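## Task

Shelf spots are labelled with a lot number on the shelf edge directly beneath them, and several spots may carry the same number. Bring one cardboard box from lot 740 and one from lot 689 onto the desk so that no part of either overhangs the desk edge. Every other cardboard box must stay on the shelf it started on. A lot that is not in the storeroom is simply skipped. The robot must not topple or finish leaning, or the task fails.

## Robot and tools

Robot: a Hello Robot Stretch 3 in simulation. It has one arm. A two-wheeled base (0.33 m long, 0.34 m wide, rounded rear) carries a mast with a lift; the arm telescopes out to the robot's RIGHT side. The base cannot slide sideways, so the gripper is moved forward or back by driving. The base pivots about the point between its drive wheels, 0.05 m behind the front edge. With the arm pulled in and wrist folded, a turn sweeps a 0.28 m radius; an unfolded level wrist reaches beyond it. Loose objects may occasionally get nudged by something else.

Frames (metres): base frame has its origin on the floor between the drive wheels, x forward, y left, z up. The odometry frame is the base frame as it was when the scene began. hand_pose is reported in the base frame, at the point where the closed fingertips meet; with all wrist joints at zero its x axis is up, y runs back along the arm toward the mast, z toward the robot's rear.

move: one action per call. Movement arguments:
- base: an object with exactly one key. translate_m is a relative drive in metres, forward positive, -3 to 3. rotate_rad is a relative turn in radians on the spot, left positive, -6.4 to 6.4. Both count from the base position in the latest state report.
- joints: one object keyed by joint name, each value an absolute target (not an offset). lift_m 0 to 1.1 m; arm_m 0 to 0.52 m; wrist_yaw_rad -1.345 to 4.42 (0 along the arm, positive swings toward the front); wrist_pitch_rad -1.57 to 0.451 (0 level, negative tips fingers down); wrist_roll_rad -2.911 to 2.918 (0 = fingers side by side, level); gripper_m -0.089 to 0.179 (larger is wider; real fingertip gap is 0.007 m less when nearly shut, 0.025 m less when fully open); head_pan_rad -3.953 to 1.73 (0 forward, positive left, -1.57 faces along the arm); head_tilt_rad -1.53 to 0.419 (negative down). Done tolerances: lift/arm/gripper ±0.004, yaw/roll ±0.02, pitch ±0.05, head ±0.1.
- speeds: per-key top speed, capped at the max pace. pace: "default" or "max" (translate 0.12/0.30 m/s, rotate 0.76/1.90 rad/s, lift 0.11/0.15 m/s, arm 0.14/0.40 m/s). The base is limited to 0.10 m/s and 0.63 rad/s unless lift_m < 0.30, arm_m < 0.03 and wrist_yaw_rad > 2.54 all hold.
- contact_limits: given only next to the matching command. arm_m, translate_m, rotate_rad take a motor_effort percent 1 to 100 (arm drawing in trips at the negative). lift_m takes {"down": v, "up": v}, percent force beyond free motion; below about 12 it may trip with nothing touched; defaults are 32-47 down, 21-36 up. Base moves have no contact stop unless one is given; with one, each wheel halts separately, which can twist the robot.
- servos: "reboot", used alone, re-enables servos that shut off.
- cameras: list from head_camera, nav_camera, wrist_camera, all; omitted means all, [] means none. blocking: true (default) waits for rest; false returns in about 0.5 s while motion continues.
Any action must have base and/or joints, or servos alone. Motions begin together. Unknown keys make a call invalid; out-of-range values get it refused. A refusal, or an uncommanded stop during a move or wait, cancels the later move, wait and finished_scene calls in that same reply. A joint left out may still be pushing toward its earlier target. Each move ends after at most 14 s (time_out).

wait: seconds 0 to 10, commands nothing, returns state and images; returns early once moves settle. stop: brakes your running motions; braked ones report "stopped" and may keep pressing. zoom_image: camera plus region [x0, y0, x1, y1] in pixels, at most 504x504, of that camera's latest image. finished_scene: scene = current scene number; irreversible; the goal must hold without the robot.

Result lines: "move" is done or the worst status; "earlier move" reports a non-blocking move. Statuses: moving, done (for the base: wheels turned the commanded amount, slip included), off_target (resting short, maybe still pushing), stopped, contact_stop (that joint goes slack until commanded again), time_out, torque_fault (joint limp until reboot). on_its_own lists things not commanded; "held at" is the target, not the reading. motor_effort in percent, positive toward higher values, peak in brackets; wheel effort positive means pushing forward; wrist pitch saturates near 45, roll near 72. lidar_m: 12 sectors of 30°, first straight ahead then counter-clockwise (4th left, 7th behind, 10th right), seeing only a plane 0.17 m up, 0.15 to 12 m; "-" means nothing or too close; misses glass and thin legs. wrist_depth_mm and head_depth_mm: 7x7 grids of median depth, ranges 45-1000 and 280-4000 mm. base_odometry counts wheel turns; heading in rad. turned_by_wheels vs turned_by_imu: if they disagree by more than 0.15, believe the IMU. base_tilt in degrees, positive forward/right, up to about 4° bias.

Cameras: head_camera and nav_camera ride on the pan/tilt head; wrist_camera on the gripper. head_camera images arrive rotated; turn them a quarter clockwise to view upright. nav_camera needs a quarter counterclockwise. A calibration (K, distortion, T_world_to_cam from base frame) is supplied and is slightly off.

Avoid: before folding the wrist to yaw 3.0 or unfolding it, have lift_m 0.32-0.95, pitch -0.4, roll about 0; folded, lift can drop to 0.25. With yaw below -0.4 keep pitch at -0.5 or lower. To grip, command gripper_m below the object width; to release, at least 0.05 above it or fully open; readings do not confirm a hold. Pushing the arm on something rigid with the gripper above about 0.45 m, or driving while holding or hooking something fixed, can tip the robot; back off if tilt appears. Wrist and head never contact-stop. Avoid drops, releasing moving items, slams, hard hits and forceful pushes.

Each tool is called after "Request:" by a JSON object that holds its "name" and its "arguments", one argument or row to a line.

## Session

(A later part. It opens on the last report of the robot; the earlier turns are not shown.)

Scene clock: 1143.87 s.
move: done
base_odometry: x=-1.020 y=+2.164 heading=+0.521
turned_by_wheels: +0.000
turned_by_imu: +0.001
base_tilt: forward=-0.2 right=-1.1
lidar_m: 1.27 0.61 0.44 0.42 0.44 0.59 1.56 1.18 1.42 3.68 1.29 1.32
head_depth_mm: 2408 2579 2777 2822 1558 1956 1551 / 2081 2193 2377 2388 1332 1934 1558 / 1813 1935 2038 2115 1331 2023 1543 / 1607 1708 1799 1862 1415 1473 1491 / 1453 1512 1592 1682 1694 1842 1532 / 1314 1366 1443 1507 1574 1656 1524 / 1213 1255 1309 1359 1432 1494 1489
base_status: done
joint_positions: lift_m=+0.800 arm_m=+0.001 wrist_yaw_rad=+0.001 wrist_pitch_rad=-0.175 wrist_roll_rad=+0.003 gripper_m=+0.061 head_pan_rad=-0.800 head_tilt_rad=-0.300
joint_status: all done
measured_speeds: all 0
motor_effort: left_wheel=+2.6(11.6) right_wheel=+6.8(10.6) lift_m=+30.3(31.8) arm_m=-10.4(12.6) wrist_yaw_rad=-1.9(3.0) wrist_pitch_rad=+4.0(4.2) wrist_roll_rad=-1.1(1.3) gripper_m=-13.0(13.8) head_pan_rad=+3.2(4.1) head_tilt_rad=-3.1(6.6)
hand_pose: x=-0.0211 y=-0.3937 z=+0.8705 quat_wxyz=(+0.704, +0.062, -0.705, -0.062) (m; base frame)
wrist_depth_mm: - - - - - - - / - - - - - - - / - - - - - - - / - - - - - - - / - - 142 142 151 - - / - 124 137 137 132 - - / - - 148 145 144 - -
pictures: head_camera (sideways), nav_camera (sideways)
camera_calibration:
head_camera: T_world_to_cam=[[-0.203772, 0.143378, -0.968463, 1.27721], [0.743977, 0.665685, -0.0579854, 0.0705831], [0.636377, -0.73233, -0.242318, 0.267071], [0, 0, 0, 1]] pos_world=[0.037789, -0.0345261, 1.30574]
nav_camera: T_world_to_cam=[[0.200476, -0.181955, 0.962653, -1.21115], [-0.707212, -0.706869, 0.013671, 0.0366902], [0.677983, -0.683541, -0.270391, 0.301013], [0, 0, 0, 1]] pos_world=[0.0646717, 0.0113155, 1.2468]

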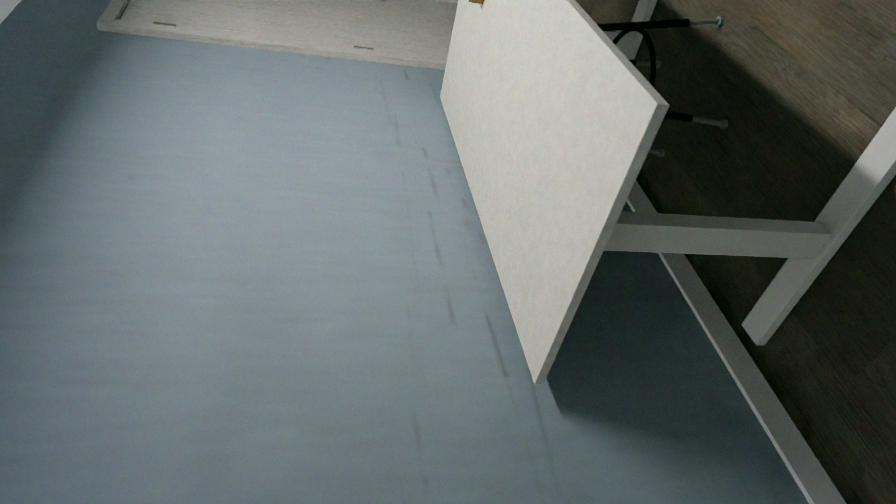

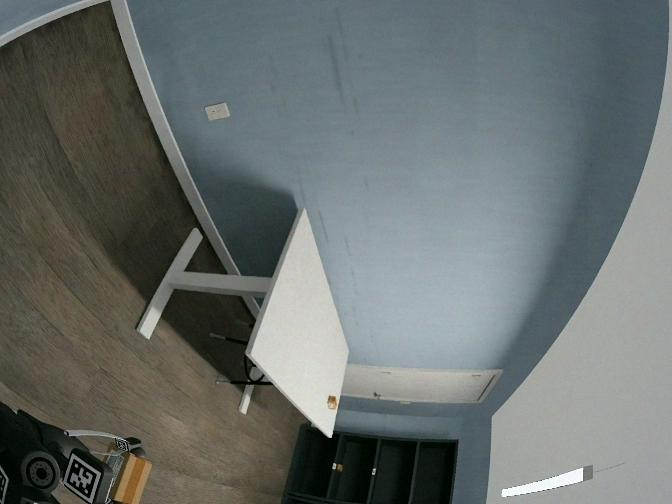

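Request:
{"name": "move", "arguments": {
  "base": {"rotate_rad": 1.6},
  "joints": {"head_pan_rad": -1.57, "head_tilt_rad": -0.45},
  "pace": "max",
  "cameras": []
}}

Request:
{"name": "move", "arguments": {
  "base": {"translate_m": -1.3},
  "pace": "max",
  "cameras": []
}}

Request:
{"name": "move", "arguments": {
  "base": {"translate_m": -0.4},
  "pace": "max",
  "cameras": ["nav_camera", "head_camera", "wrist_camera"]
}}

Scene clock: 1157.77 s.
move: done
base_odometry: x=-1.020 y=+2.164 heading=+2.120
turned_by_wheels: +1.600
turned_by_imu: +1.573
base_tilt: forward=-0.4 right=-1.2
lidar_m: 0.42 0.44 0.60 1.63 1.26 1.43 3.82 1.29 1.32 1.27 0.60 0.44
head_depth_mm: 1060 1140 1220 1330 1466 1594 1373 / 1059 1133 1227 1332 1466 1576 1361 / 1062 1132 1222 1332 1449 1581 473 / 1057 1133 1223 1332 1452 1558 464 / 1055 1130 1225 1328 1456 1567 1247 / 1049 1126 1221 1318 1442 1552 1329 / 1053 1117 1200 1282 1326 1362 1278
base_status: done
joint_positions: lift_m=+0.800 arm_m=+0.001 wrist_yaw_rad=+0.001 wrist_pitch_rad=-0.175 wrist_roll_rad=+0.003 gripper_m=+0.061 head_pan_rad=-1.571 head_tilt_rad=-0.451
joint_status: all done
measured_speeds: all 0
motor_effort: left_wheel=-8.1(12.4) right_wheel=+8.7(13.0) lift_m=+23.9(27.5) arm_m=-13.2(14.0) wrist_yaw_rad=-2.6(2.8) wrist_pitch_rad=+4.1(4.3) wrist_roll_rad=-0.8(1.3) gripper_m=-12.9(13.4) head_pan_rad=+3.3(4.0) head_tilt_rad=+3.7(7.3)
hand_pose: x=-0.0211 y=-0.3937 z=+0.8705 quat_wxyz=(+0.704, +0.062, -0.705, -0.062) (m; base frame)
wrist_depth_mm: - - - - - - - / - - - - - - - / - - - - - - - / - - - - - - - / - - 143 142 151 - - / - - 137 136 132 - - / - - 148 144 144 - -
pictures: none
No camera images: "cameras" was empty.

Scene clock: 1171.73 s.
move: done
base_odometry: x=-0.342 y=+1.056 heading=+2.120
turned_by_wheels: +0.000
turned_by_imu: +0.000
base_tilt: forward=-0.3 right=-1.2
lidar_m: 1.71 1.77 1.05 1.01 1.05 1.43 2.56 1.27 0.82 1.28 0.84 1.78
head_depth_mm: 1065 1141 1231 1329 1030 771 675 / 1064 1137 1226 1319 1023 764 672 / 1063 1134 1222 1325 1010 760 475 / 1059 1137 1221 1308 1004 755 463 / 1060 1132 1223 1301 994 753 638 / 1062 1132 1228 1295 988 747 656 / 1052 1132 1222 1301 984 745 654
base_status: done
joint_positions: lift_m=+0.800 arm_m=+0.001 wrist_yaw_rad=+0.001 wrist_pitch_rad=-0.175 wrist_roll_rad=+0.003 gripper_m=+0.061 head_pan_rad=-1.570 head_tilt_rad=-0.450
joint_status: not commanded
measured_speeds: all 0
motor_effort: left_wheel=-2.7(12.5) right_wheel=-7.3(10.7) lift_m=+30.4(32.0) arm_m=-9.6(13.8) wrist_yaw_rad=-2.5(3.6) wrist_pitch_rad=+4.1(4.3) wrist_roll_rad=-0.8(1.3) gripper_m=-12.5(13.8) head_pan_rad=+3.5(4.2) head_tilt_rad=+4.2(5.5)
hand_pose: x=-0.0211 y=-0.3937 z=+0.8705 quat_wxyz=(+0.704, +0.062, -0.705, -0.062) (m; base frame)
wrist_depth_mm: - - - - - - - / - - - - - - - / - - - - - - - / - - - - - - - / - - 142 143 150 - - / - - 137 136 132 122 - / - - 146 144 141 - -
pictures: none
No camera images: "cameras" was empty.

Scene clock: 1176.67 s.
move: done
base_odometry: x=-0.133 y=+0.715 heading=+2.120
turned_by_wheels: +0.000
turned_by_imu: +0.000
base_tilt: forward=-0.3 right=-1.1
lidar_m: 2.10 1.43 1.05 1.01 1.04 1.42 2.17 1.79 0.92 0.64 1.03 1.80
head_depth_mm: 1064 1146 1232 1325 1027 769 1267 / 1067 1140 1229 1318 1018 765 1191 / 1063 1136 1231 1315 1013 760 473 / 1063 1135 1223 1303 1002 758 463 / 1059 1141 1218 1297 998 752 659 / 1057 1133 1223 1302 989 746 1236 / 1056 1129 1220 1299 981 743 1237
base_status: done
joint_positions: lift_m=+0.800 arm_m=+0.001 wrist_yaw_rad=+0.001 wrist_pitch_rad=-0.175 wrist_roll_rad=+0.003 gripper_m=+0.061 head_pan_rad=-1.570 head_tilt_rad=-0.450
joint_status: not commanded
measured_speeds: all 0
motor_effort: left_wheel=-4.5(11.3) right_wheel=-6.3(11.5) lift_m=+29.0(30.6) arm_m=-9.1(10.5) wrist_yaw_rad=-2.2(3.0) wrist_pitch_rad=+4.3(4.3) wrist_roll_rad=-1.1(1.3) gripper_m=-12.6(13.4) head_pan_rad=+3.7(4.0) head_tilt_rad=+4.7(5.3)
hand_pose: x=-0.0211 y=-0.3937 z=+0.8705 quat_wxyz=(+0.704, +0.062, -0.705, -0.062) (m; base frame)
wrist_depth_mm: - - - - - - - / - - - - - - - / - - - - - - - / - - - - - - 475 / - - 143 142 151 - 460 / - - 137 136 133 122 - / - 106 147 145 143 122 -
pictures: head_camera (sideways), nav_camera (sideways), wrist_camera
camera_calibration:
head_camera: T_world_to_cam=[[-0.0465931, 0.386734, -0.921014, 1.21429], [0.997508, -0.0308857, -0.0634317, 0.0761152], [-0.0529774, -0.921674, -0.384331, 0.4561], [0, 0, 0, 1]] pos_world=[0.00481504, -0.0468812, 1.2985]
nav_camera: T_world_to_cam=[[0.0173713, -0.410981, 0.911478, -1.14322], [-0.99979, -0.0170344, 0.0113737, 0.0414682], [0.0108521, -0.911485, -0.411191, 0.488322], [0, 0, 0, 1]] pos_world=[0.0560195, -0.0240386, 1.24234]
wrist_camera: T_world_to_cam=[[-0.998907, -0.0428204, -0.0187617, -0.0150029], [0.00170228, 0.367737, -0.929928, 0.986825], [0.0467193, -0.928944, -0.367262, 0.121118], [0, 0, 0, 1]] pos_world=[-0.0223249, -0.251022, 0.961877]

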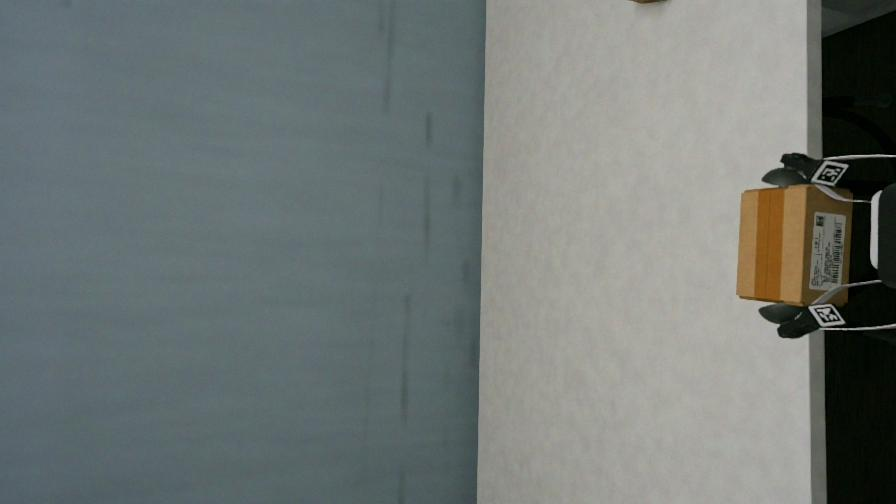

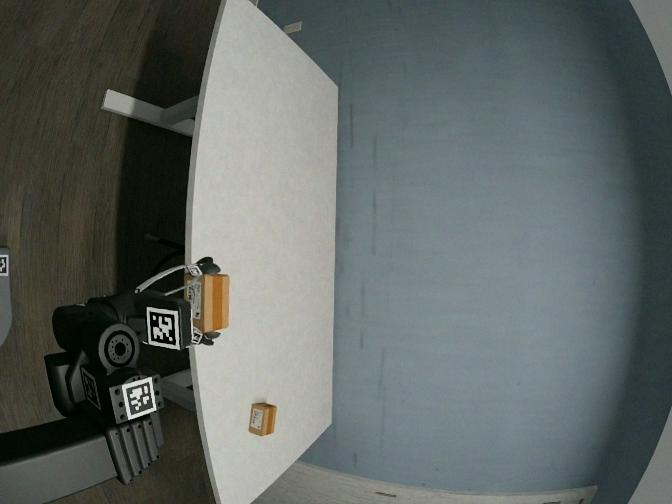

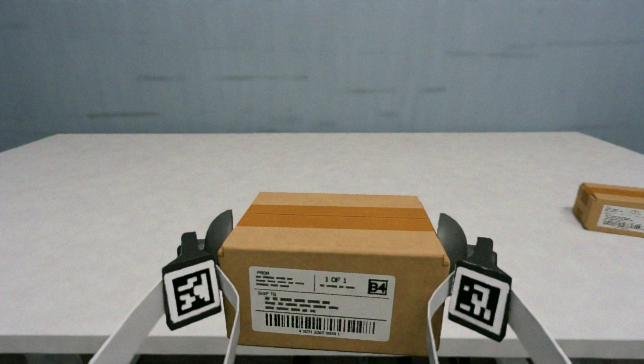

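Request:
{"name": "move", "arguments": {
  "joints": {"arm_m": 0.35},
  "pace": "max",
  "contact_limits": {"arm_m": 40},
  "cameras": []
}}

Request:
{"name": "move", "arguments": {
  "joints": {"lift_m": 0.71},
  "cameras": []
}}

Request:
{"name": "move", "arguments": {
  "joints": {"lift_m": 0.672},
  "speeds": {"lift_m": 0.03},
  "contact_limits": {"lift_m": {"down": 12}},
  "cameras": ["wrist_camera", "head_camera"]
}}

Scene clock: 1186.90 s.
move: done
base_odometry: x=-0.133 y=+0.715 heading=+2.120
turned_by_wheels: +0.000
turned_by_imu: +0.000
base_tilt: forward=-0.3 right=-1.3
lidar_m: 2.10 1.43 1.05 1.01 1.04 1.43 2.17 1.79 0.92 0.64 1.03 1.81
head_depth_mm: 1064 1140 1236 1310 1031 770 310 / 1063 1137 1229 1323 976 390 330 / 1058 1140 1229 1320 512 690 941 / 1063 1139 1220 1309 604 705 1027 / 1058 1135 1231 1300 953 753 1159 / 1059 1138 1229 1291 988 746 1232 / 1056 1127 1225 1292 980 743 1233
base_status: not commanded
joint_positions: lift_m=+0.800 arm_m=+0.350 wrist_yaw_rad=+0.001 wrist_pitch_rad=-0.175 wrist_roll_rad=+0.003 gripper_m=+0.061 head_pan_rad=-1.570 head_tilt_rad=-0.450
joint_status: all done
measured_speeds: all 0
motor_effort: left_wheel=-3.9(4.9) right_wheel=-5.3(6.7) lift_m=+28.6(29.5) arm_m=+13.8(16.1) wrist_yaw_rad=-2.1(3.0) wrist_pitch_rad=+4.1(4.3) wrist_roll_rad=-0.9(1.3) gripper_m=-12.7(13.3) head_pan_rad=+3.8(3.8) head_tilt_rad=+3.9(4.9)
contact_limits: arm_m 40 (drawing in: default 32, maximum 55; extending or still: default 41, maximum 69)
hand_pose: x=-0.0211 y=-0.7431 z=+0.8704 quat_wxyz=(+0.704, +0.062, -0.705, -0.062) (m; base frame)
wrist_depth_mm: - - - - - - - / - - - - - - - / - - - - - - - / - - - - - - - / - - 143 142 150 - - / - - 137 136 132 122 - / - - 146 143 141 - -
pictures: none
No camera images: "cameras" was empty.

Scene clock: 1188.57 s.
move: done
base_odometry: x=-0.133 y=+0.715 heading=+2.120
turned_by_wheels: +0.000
turned_by_imu: +0.000
base_tilt: forward=-0.3 right=-1.2
lidar_m: 2.10 1.44 1.04 1.01 1.05 1.42 2.17 1.80 0.92 0.64 1.02 1.80
head_depth_mm: 1057 1139 1226 1326 1026 774 677 / 1066 1140 1233 1323 1022 717 396 / 1063 1132 1232 1310 1012 536 933 / 1057 1140 1228 1313 1004 565 1025 / 1057 1138 1228 1303 995 751 1155 / 1060 1134 1220 1294 986 745 1238 / 1055 1132 1224 1288 979 741 1230
base_status: not commanded
joint_positions: lift_m=+0.710 arm_m=+0.350 wrist_yaw_rad=+0.001 wrist_pitch_rad=-0.175 wrist_roll_rad=+0.003 gripper_m=+0.061 head_pan_rad=-1.570 head_tilt_rad=-0.450
joint_status: all done
measured_speeds: all 0
motor_effort: left_wheel=-4.4(4.6) right_wheel=-6.1(6.6) lift_m=+23.5(29.7) arm_m=+12.8(14.4) wrist_yaw_rad=-1.2(3.1) wrist_pitch_rad=+4.1(4.2) wrist_roll_rad=-1.2(1.3) gripper_m=-13.0(13.4) head_pan_rad=+2.9(3.7) head_tilt_rad=+2.5(3.9)
contact_limits: arm_m 40 (drawing in: default 32, maximum 55; extending or still: default 41, maximum 69)
hand_pose: x=-0.0211 y=-0.7431 z=+0.7804 quat_wxyz=(+0.704, +0.062, -0.705, -0.062) (m; base frame)
wrist_depth_mm: - - - - - - - / - - - - - - - / - - - - - - - / - - - - - - - / - - 143 142 151 - - / - - 137 136 133 123 - / - - 146 144 141 - -
pictures: none
No camera images: "cameras" was empty.

Scene clock: 1190.27 s.
move: done
base_odometry: x=-0.133 y=+0.715 heading=+2.120
turned_by_wheels: +0.000
turned_by_imu: +0.000
base_tilt: forward=-0.3 right=-1.3
lidar_m: 2.11 1.43 1.05 1.01 1.04 1.43 2.17 1.79 0.92 0.64 1.03 1.81
head_depth_mm: 1068 1140 1235 1319 1026 772 1265 / 1063 1136 1228 1312 1025 767 448 / 1058 1138 1229 1307 1014 562 641 / 1058 1138 1227 1317 1001 582 1028 / 1058 1133 1226 1302 998 752 1155 / 1058 1137 1227 1297 990 745 1240 / 1058 1131 1213 1287 981 749 1239
base_status: not commanded
joint_positions: lift_m=+0.672 arm_m=+0.350 wrist_yaw_rad=+0.001 wrist_pitch_rad=-0.137 wrist_roll_rad=+0.003 gripper_m=+0.061 head_pan_rad=-1.570 head_tilt_rad=-0.450
joint_status: all done
measured_speeds: all 0
motor_effort: left_wheel=-4.4(4.9) right_wheel=-5.2(6.8) lift_m=+20.9(26.5) arm_m=+11.7(13.2) wrist_yaw_rad=-1.4(3.3) wrist_pitch_rad=-2.9(4.2) wrist_roll_rad=-0.8(1.3) gripper_m=-12.9(13.4) head_pan_rad=+2.6(3.7) head_tilt_rad=+2.3(3.7)
contact_limits: arm_m 40 (drawing in: default 32, maximum 55; extending or still: default 41, maximum 69); lift_m down 12 (down: maximum 72; up: maximum 65)
hand_pose: x=-0.0211 y=-0.7455 z=+0.7519 quat_wxyz=(+0.705, +0.049, -0.706, -0.048) (m; base frame)
wrist_depth_mm: - - - - - - - / - - - - - - - / - - - - - - - / - - - 185 - - - / - - 141 141 149 - - / - - 137 137 132 122 - / - - 145 144 142 - -
pictures: head_camera (sideways), wrist_camera
camera_calibration:
head_camera: T_world_to_cam=[[-0.0466411, 0.38632, -0.921185, 1.21452], [0.997512, -0.030789, -0.0634177, 0.076097], [-0.0528618, -0.921851, -0.383923, 0.455568], [0, 0, 0, 1]] pos_world=[0.00482091, -0.0468829, 1.29852]
wrist_camera: T_world_to_cam=[[-0.998904, -0.0435284, -0.0171839, -0.0339964], [0.0017395, 0.332407, -0.943134, 0.98951], [0.0467652, -0.942131, -0.331967, -0.285626], [0, 0, 0, 1]] pos_world=[-0.022323, -0.599497, 0.837838]

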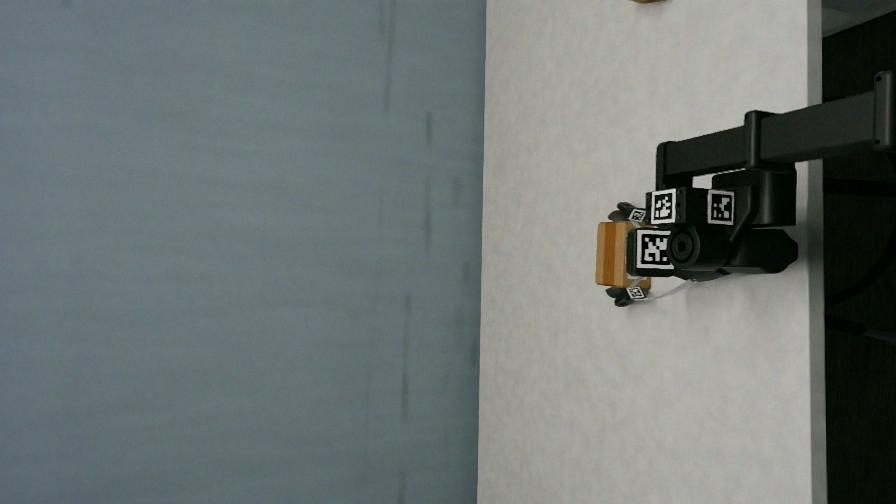

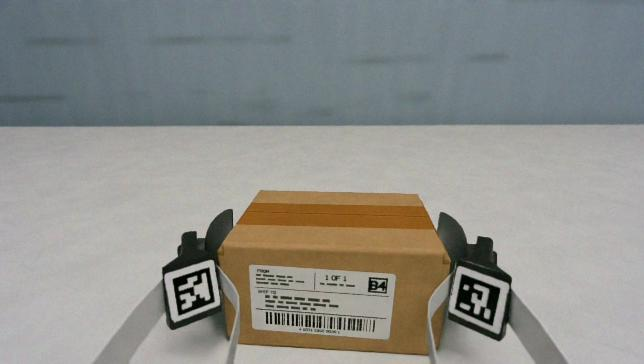

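Request:
{"name": "move", "arguments": {
  "joints": {"lift_m": 0.679},
  "cameras": []
}}

Request:
{"name": "move", "arguments": {
  "joints": {"gripper_m": 0.179},
  "cameras": ["wrist_camera"]
}}

Request:
{"name": "move", "arguments": {
  "joints": {"lift_m": 0.74},
  "cameras": []
}}

Request:
{"name": "move", "arguments": {
  "joints": {"arm_m": 0.0},
  "cameras": ["wrist_camera", "head_camera"]
}}

Scene clock: 1203.07 s.
move: done
base_odometry: x=-0.133 y=+0.715 heading=+2.120
turned_by_wheels: +0.000
turned_by_imu: +0.000
base_tilt: forward=-0.3 right=-1.2
lidar_m: 2.10 1.43 1.05 1.01 1.04 1.42 2.17 1.79 0.92 0.64 1.03 1.81
head_depth_mm: 1062 1146 1232 1324 1028 771 1264 / 1063 1136 1231 1319 1020 766 440 / 1061 1140 1236 1315 1012 554 648 / 1059 1135 1222 1310 1006 577 1021 / 1059 1135 1229 1295 995 751 1158 / 1052 1133 1223 1290 992 748 1237 / 1058 1130 1214 1285 977 743 1229
base_status: not commanded
joint_positions: lift_m=+0.679 arm_m=+0.350 wrist_yaw_rad=+0.001 wrist_pitch_rad=-0.161 wrist_roll_rad=+0.003 gripper_m=+0.061 head_pan_rad=-1.570 head_tilt_rad=-0.450
joint_status: all done
measured_speeds: all 0
motor_effort: left_wheel=-4.2(4.7) right_wheel=-5.8(6.4) lift_m=+30.2(30.8) arm_m=+9.1(10.6) wrist_yaw_rad=-2.1(3.1) wrist_pitch_rad=+1.5(2.9) wrist_roll_rad=-1.1(1.3) gripper_m=-12.7(13.1) head_pan_rad=+2.5(2.9) head_tilt_rad=+1.2(2.2)
contact_limits: arm_m 40 (drawing in: default 32, maximum 55; extending or still: default 41, maximum 69)
hand_pose: x=-0.0211 y=-0.7441 z=+0.7529 quat_wxyz=(+0.704, +0.057, -0.705, -0.057) (m; base frame)
wrist_depth_mm: - - - - - - - / - - - - - - - / - - - - - - - / - - - 182 - - - / - - 142 141 149 - - / - - 137 137 133 122 - / - - 146 144 143 - -
pictures: none
No camera images: "cameras" was empty.

Scene clock: 1204.77 s.
move: done
base_odometry: x=-0.133 y=+0.715 heading=+2.120
turned_by_wheels: +0.000
turned_by_imu: +0.000
base_tilt: forward=-0.4 right=-1.2
lidar_m: 2.11 1.44 1.05 1.01 1.05 1.42 2.17 1.79 0.92 0.64 1.03 1.81
head_depth_mm: 1065 1142 1231 1327 1028 772 1267 / 1063 1138 1232 1321 1021 767 440 / 1061 1133 1233 1332 1015 554 647 / 1062 1139 1224 1307 1006 577 1025 / 1060 1134 1224 1302 993 749 1158 / 1057 1130 1225 1294 989 749 1239 / 1054 1130 1215 1297 981 744 1233
base_status: not commanded
joint_positions: lift_m=+0.679 arm_m=+0.350 wrist_yaw_rad=+0.001 wrist_pitch_rad=-0.164 wrist_roll_rad=+0.003 gripper_m=+0.179 head_pan_rad=-1.570 head_tilt_rad=-0.450
joint_status: all done
measured_speeds: all 0
motor_effort: left_wheel=-4.5(4.8) right_wheel=-5.8(6.3) lift_m=+28.8(31.1) arm_m=+8.8(10.0) wrist_yaw_rad=-1.5(2.9) wrist_pitch_rad=+2.2(2.3) wrist_roll_rad=-1.2(1.3) gripper_m=+0.5(83.4) head_pan_rad=+2.7(2.9) head_tilt_rad=+1.0(1.5)
contact_limits: arm_m 40 (drawing in: default 32, maximum 55; extending or still: default 41, maximum 69)
hand_pose: x=-0.0211 y=-0.7438 z=+0.7521 quat_wxyz=(+0.704, +0.059, -0.705, -0.058) (m; base frame)
wrist_depth_mm: - - - - - - - / - - - - - - - / - - - - - - - / - - - 181 - - - / - 142 134 140 148 - - / - 126 139 137 133 - - / - - 147 144 141 - 105
pictures: wrist_camera
camera_calibration:
wrist_camera: T_world_to_cam=[[-0.998906, -0.0430234, -0.0183255, -0.0326927], [0.00171241, 0.357959, -0.933736, 1.00107], [0.0467323, -0.932746, -0.357494, -0.257783], [0, 0, 0, 1]] pos_world=[-0.0223243, -0.600196, 0.841983]

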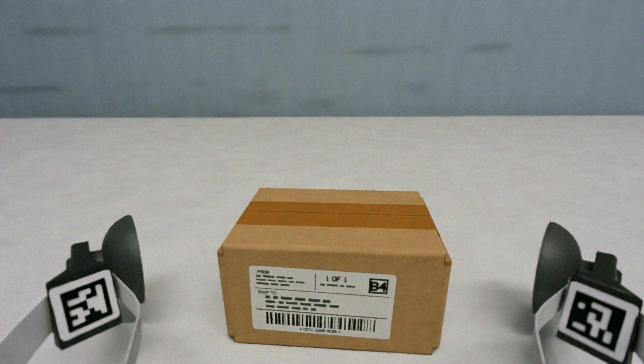

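Scene clock: 1206.17 s.
move: done
base_odometry: x=-0.133 y=+0.715 heading=+2.120
turned_by_wheels: +0.000
turned_by_imu: +0.000
base_tilt: forward=-0.4 right=-1.0
lidar_m: 2.11 1.44 1.05 1.01 1.05 1.42 2.17 1.80 0.92 0.64 1.02 1.80
head_depth_mm: 1067 1143 1229 1320 1035 773 674 / 1060 1138 1230 1324 1021 493 366 / 1062 1139 1225 1323 1009 532 935 / 1058 1141 1226 1305 1004 571 1021 / 1057 1133 1228 1295 994 752 1165 / 1059 1133 1217 1302 987 747 1239 / 1054 1124 1217 1295 983 742 1237
base_status: not commanded
joint_positions: lift_m=+0.740 arm_m=+0.350 wrist_yaw_rad=+0.001 wrist_pitch_rad=-0.165 wrist_roll_rad=+0.003 gripper_m=+0.179 head_pan_rad=-1.570 head_tilt_rad=-0.450
joint_status: all done
measured_speeds: all 0
motor_effort: left_wheel=-4.1(4.7) right_wheel=-5.8(6.5) lift_m=+30.8(32.6) arm_m=+7.4(9.0) wrist_yaw_rad=-1.7(3.2) wrist_pitch_rad=+2.2(2.4) wrist_roll_rad=-0.9(1.3) gripper_m=+0.9(1.2) head_pan_rad=+2.5(2.9) head_tilt_rad=-0.2(1.1)
contact_limits: arm_m 40 (drawing in: default 32, maximum 55; extending or still: default 41, maximum 69)
hand_pose: x=-0.0211 y=-0.7438 z=+0.8129 quat_wxyz=(+0.704, +0.059, -0.705, -0.058) (m; base frame)
wrist_depth_mm: - - - - - - - / - - - - - - - / - - - - - - - / - - - - - - - / - 142 - - - - - / - 126 - 195 - - - / - - - 168 168 - 105
pictures: none
No camera images: "cameras" was empty.

Scene clock: 1209.93 s.
move: done
base_odometry: x=-0.133 y=+0.715 heading=+2.120
turned_by_wheels: +0.000
turned_by_imu: +0.000
base_tilt: forward=-0.2 right=-1.0
lidar_m: 2.11 1.43 1.05 1.01 1.04 1.42 2.17 1.80 0.92 0.64 1.03 1.80
head_depth_mm: 1069 1144 1226 1319 1029 773 1265 / 1062 1138 1230 1318 1016 765 653 / 1057 1136 1227 1320 1014 762 938 / 1064 1138 1221 1313 1008 757 1026 / 1056 1139 1223 1300 991 751 660 / 1062 1131 1228 1296 991 746 657 / 1051 1135 1225 1292 983 744 1224
base_status: not commanded
joint_positions: lift_m=+0.740 arm_m=+0.001 wrist_yaw_rad=+0.001 wrist_pitch_rad=-0.165 wrist_roll_rad=+0.003 gripper_m=+0.179 head_pan_rad=-1.570 head_tilt_rad=-0.450
joint_status: all done
measured_speeds: all 0
motor_effort: left_wheel=-4.5(4.7) right_wheel=-5.8(6.4) lift_m=+24.1(30.7) arm_m=-12.4(15.3) wrist_yaw_rad=-1.9(2.8) wrist_pitch_rad=+2.3(2.4) wrist_roll_rad=-0.9(1.3) gripper_m=+0.6(1.0) head_pan_rad=+1.8(2.7) head_tilt_rad=-0.9(1.8)
hand_pose: x=-0.0211 y=-0.3944 z=+0.8129 quat_wxyz=(+0.704, +0.059, -0.705, -0.058) (m; base frame)
wrist_depth_mm: - - - - - - - / - - - - - - - / - - - - - - - / - - - 484 - - 441 / - 143 - - - - - / - 126 - - - - - / - - - - - - 105
pictures: head_camera (sideways), wrist_camera
camera_calibration:
head_camera: T_world_to_cam=[[-0.0466411, 0.38632, -0.921185, 1.21452], [0.997512, -0.0307889, -0.0634177, 0.076097], [-0.0528618, -0.921851, -0.383923, 0.455568], [0, 0, 0, 1]] pos_world=[0.00482091, -0.0468829, 1.29852]
wrist_camera: T_world_to_cam=[[-0.998906, -0.0430075, -0.0183603, -0.0165085], [0.00171174, 0.358736, -0.933438, 0.932801], [0.0467313, -0.932448, -0.35827, 0.0906727], [0, 0, 0, 1]] pos_world=[-0.0223244, -0.250792, 0.902894]

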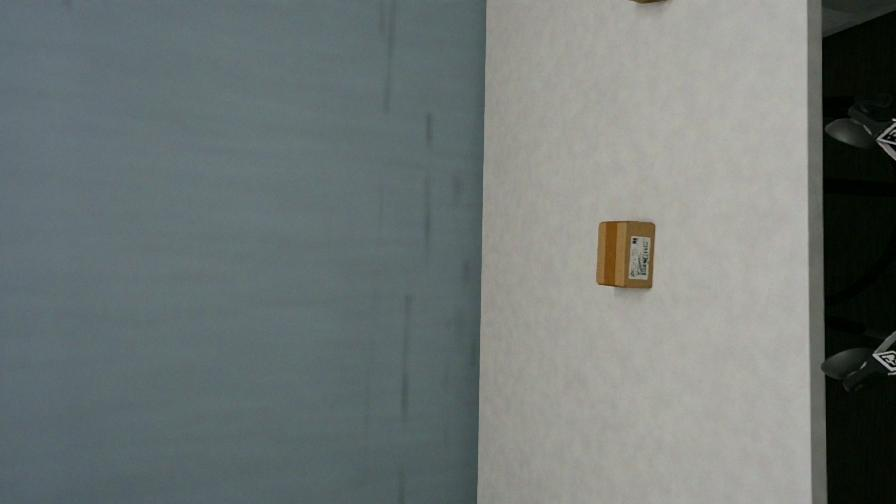

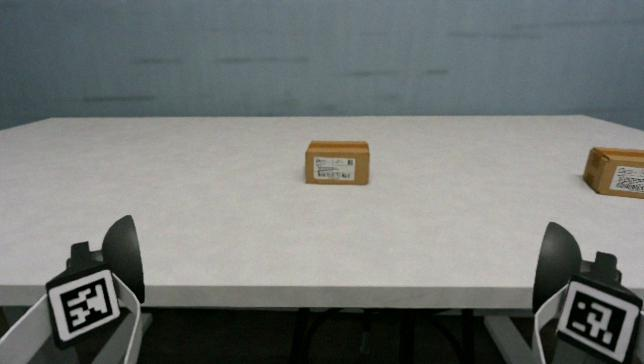

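Both boxes are on the desk. I'll finish the practice scene.

Request:
{"name": "finished_scene", "arguments": {
  "scene": 1
}}

The scene is finished: the task was done.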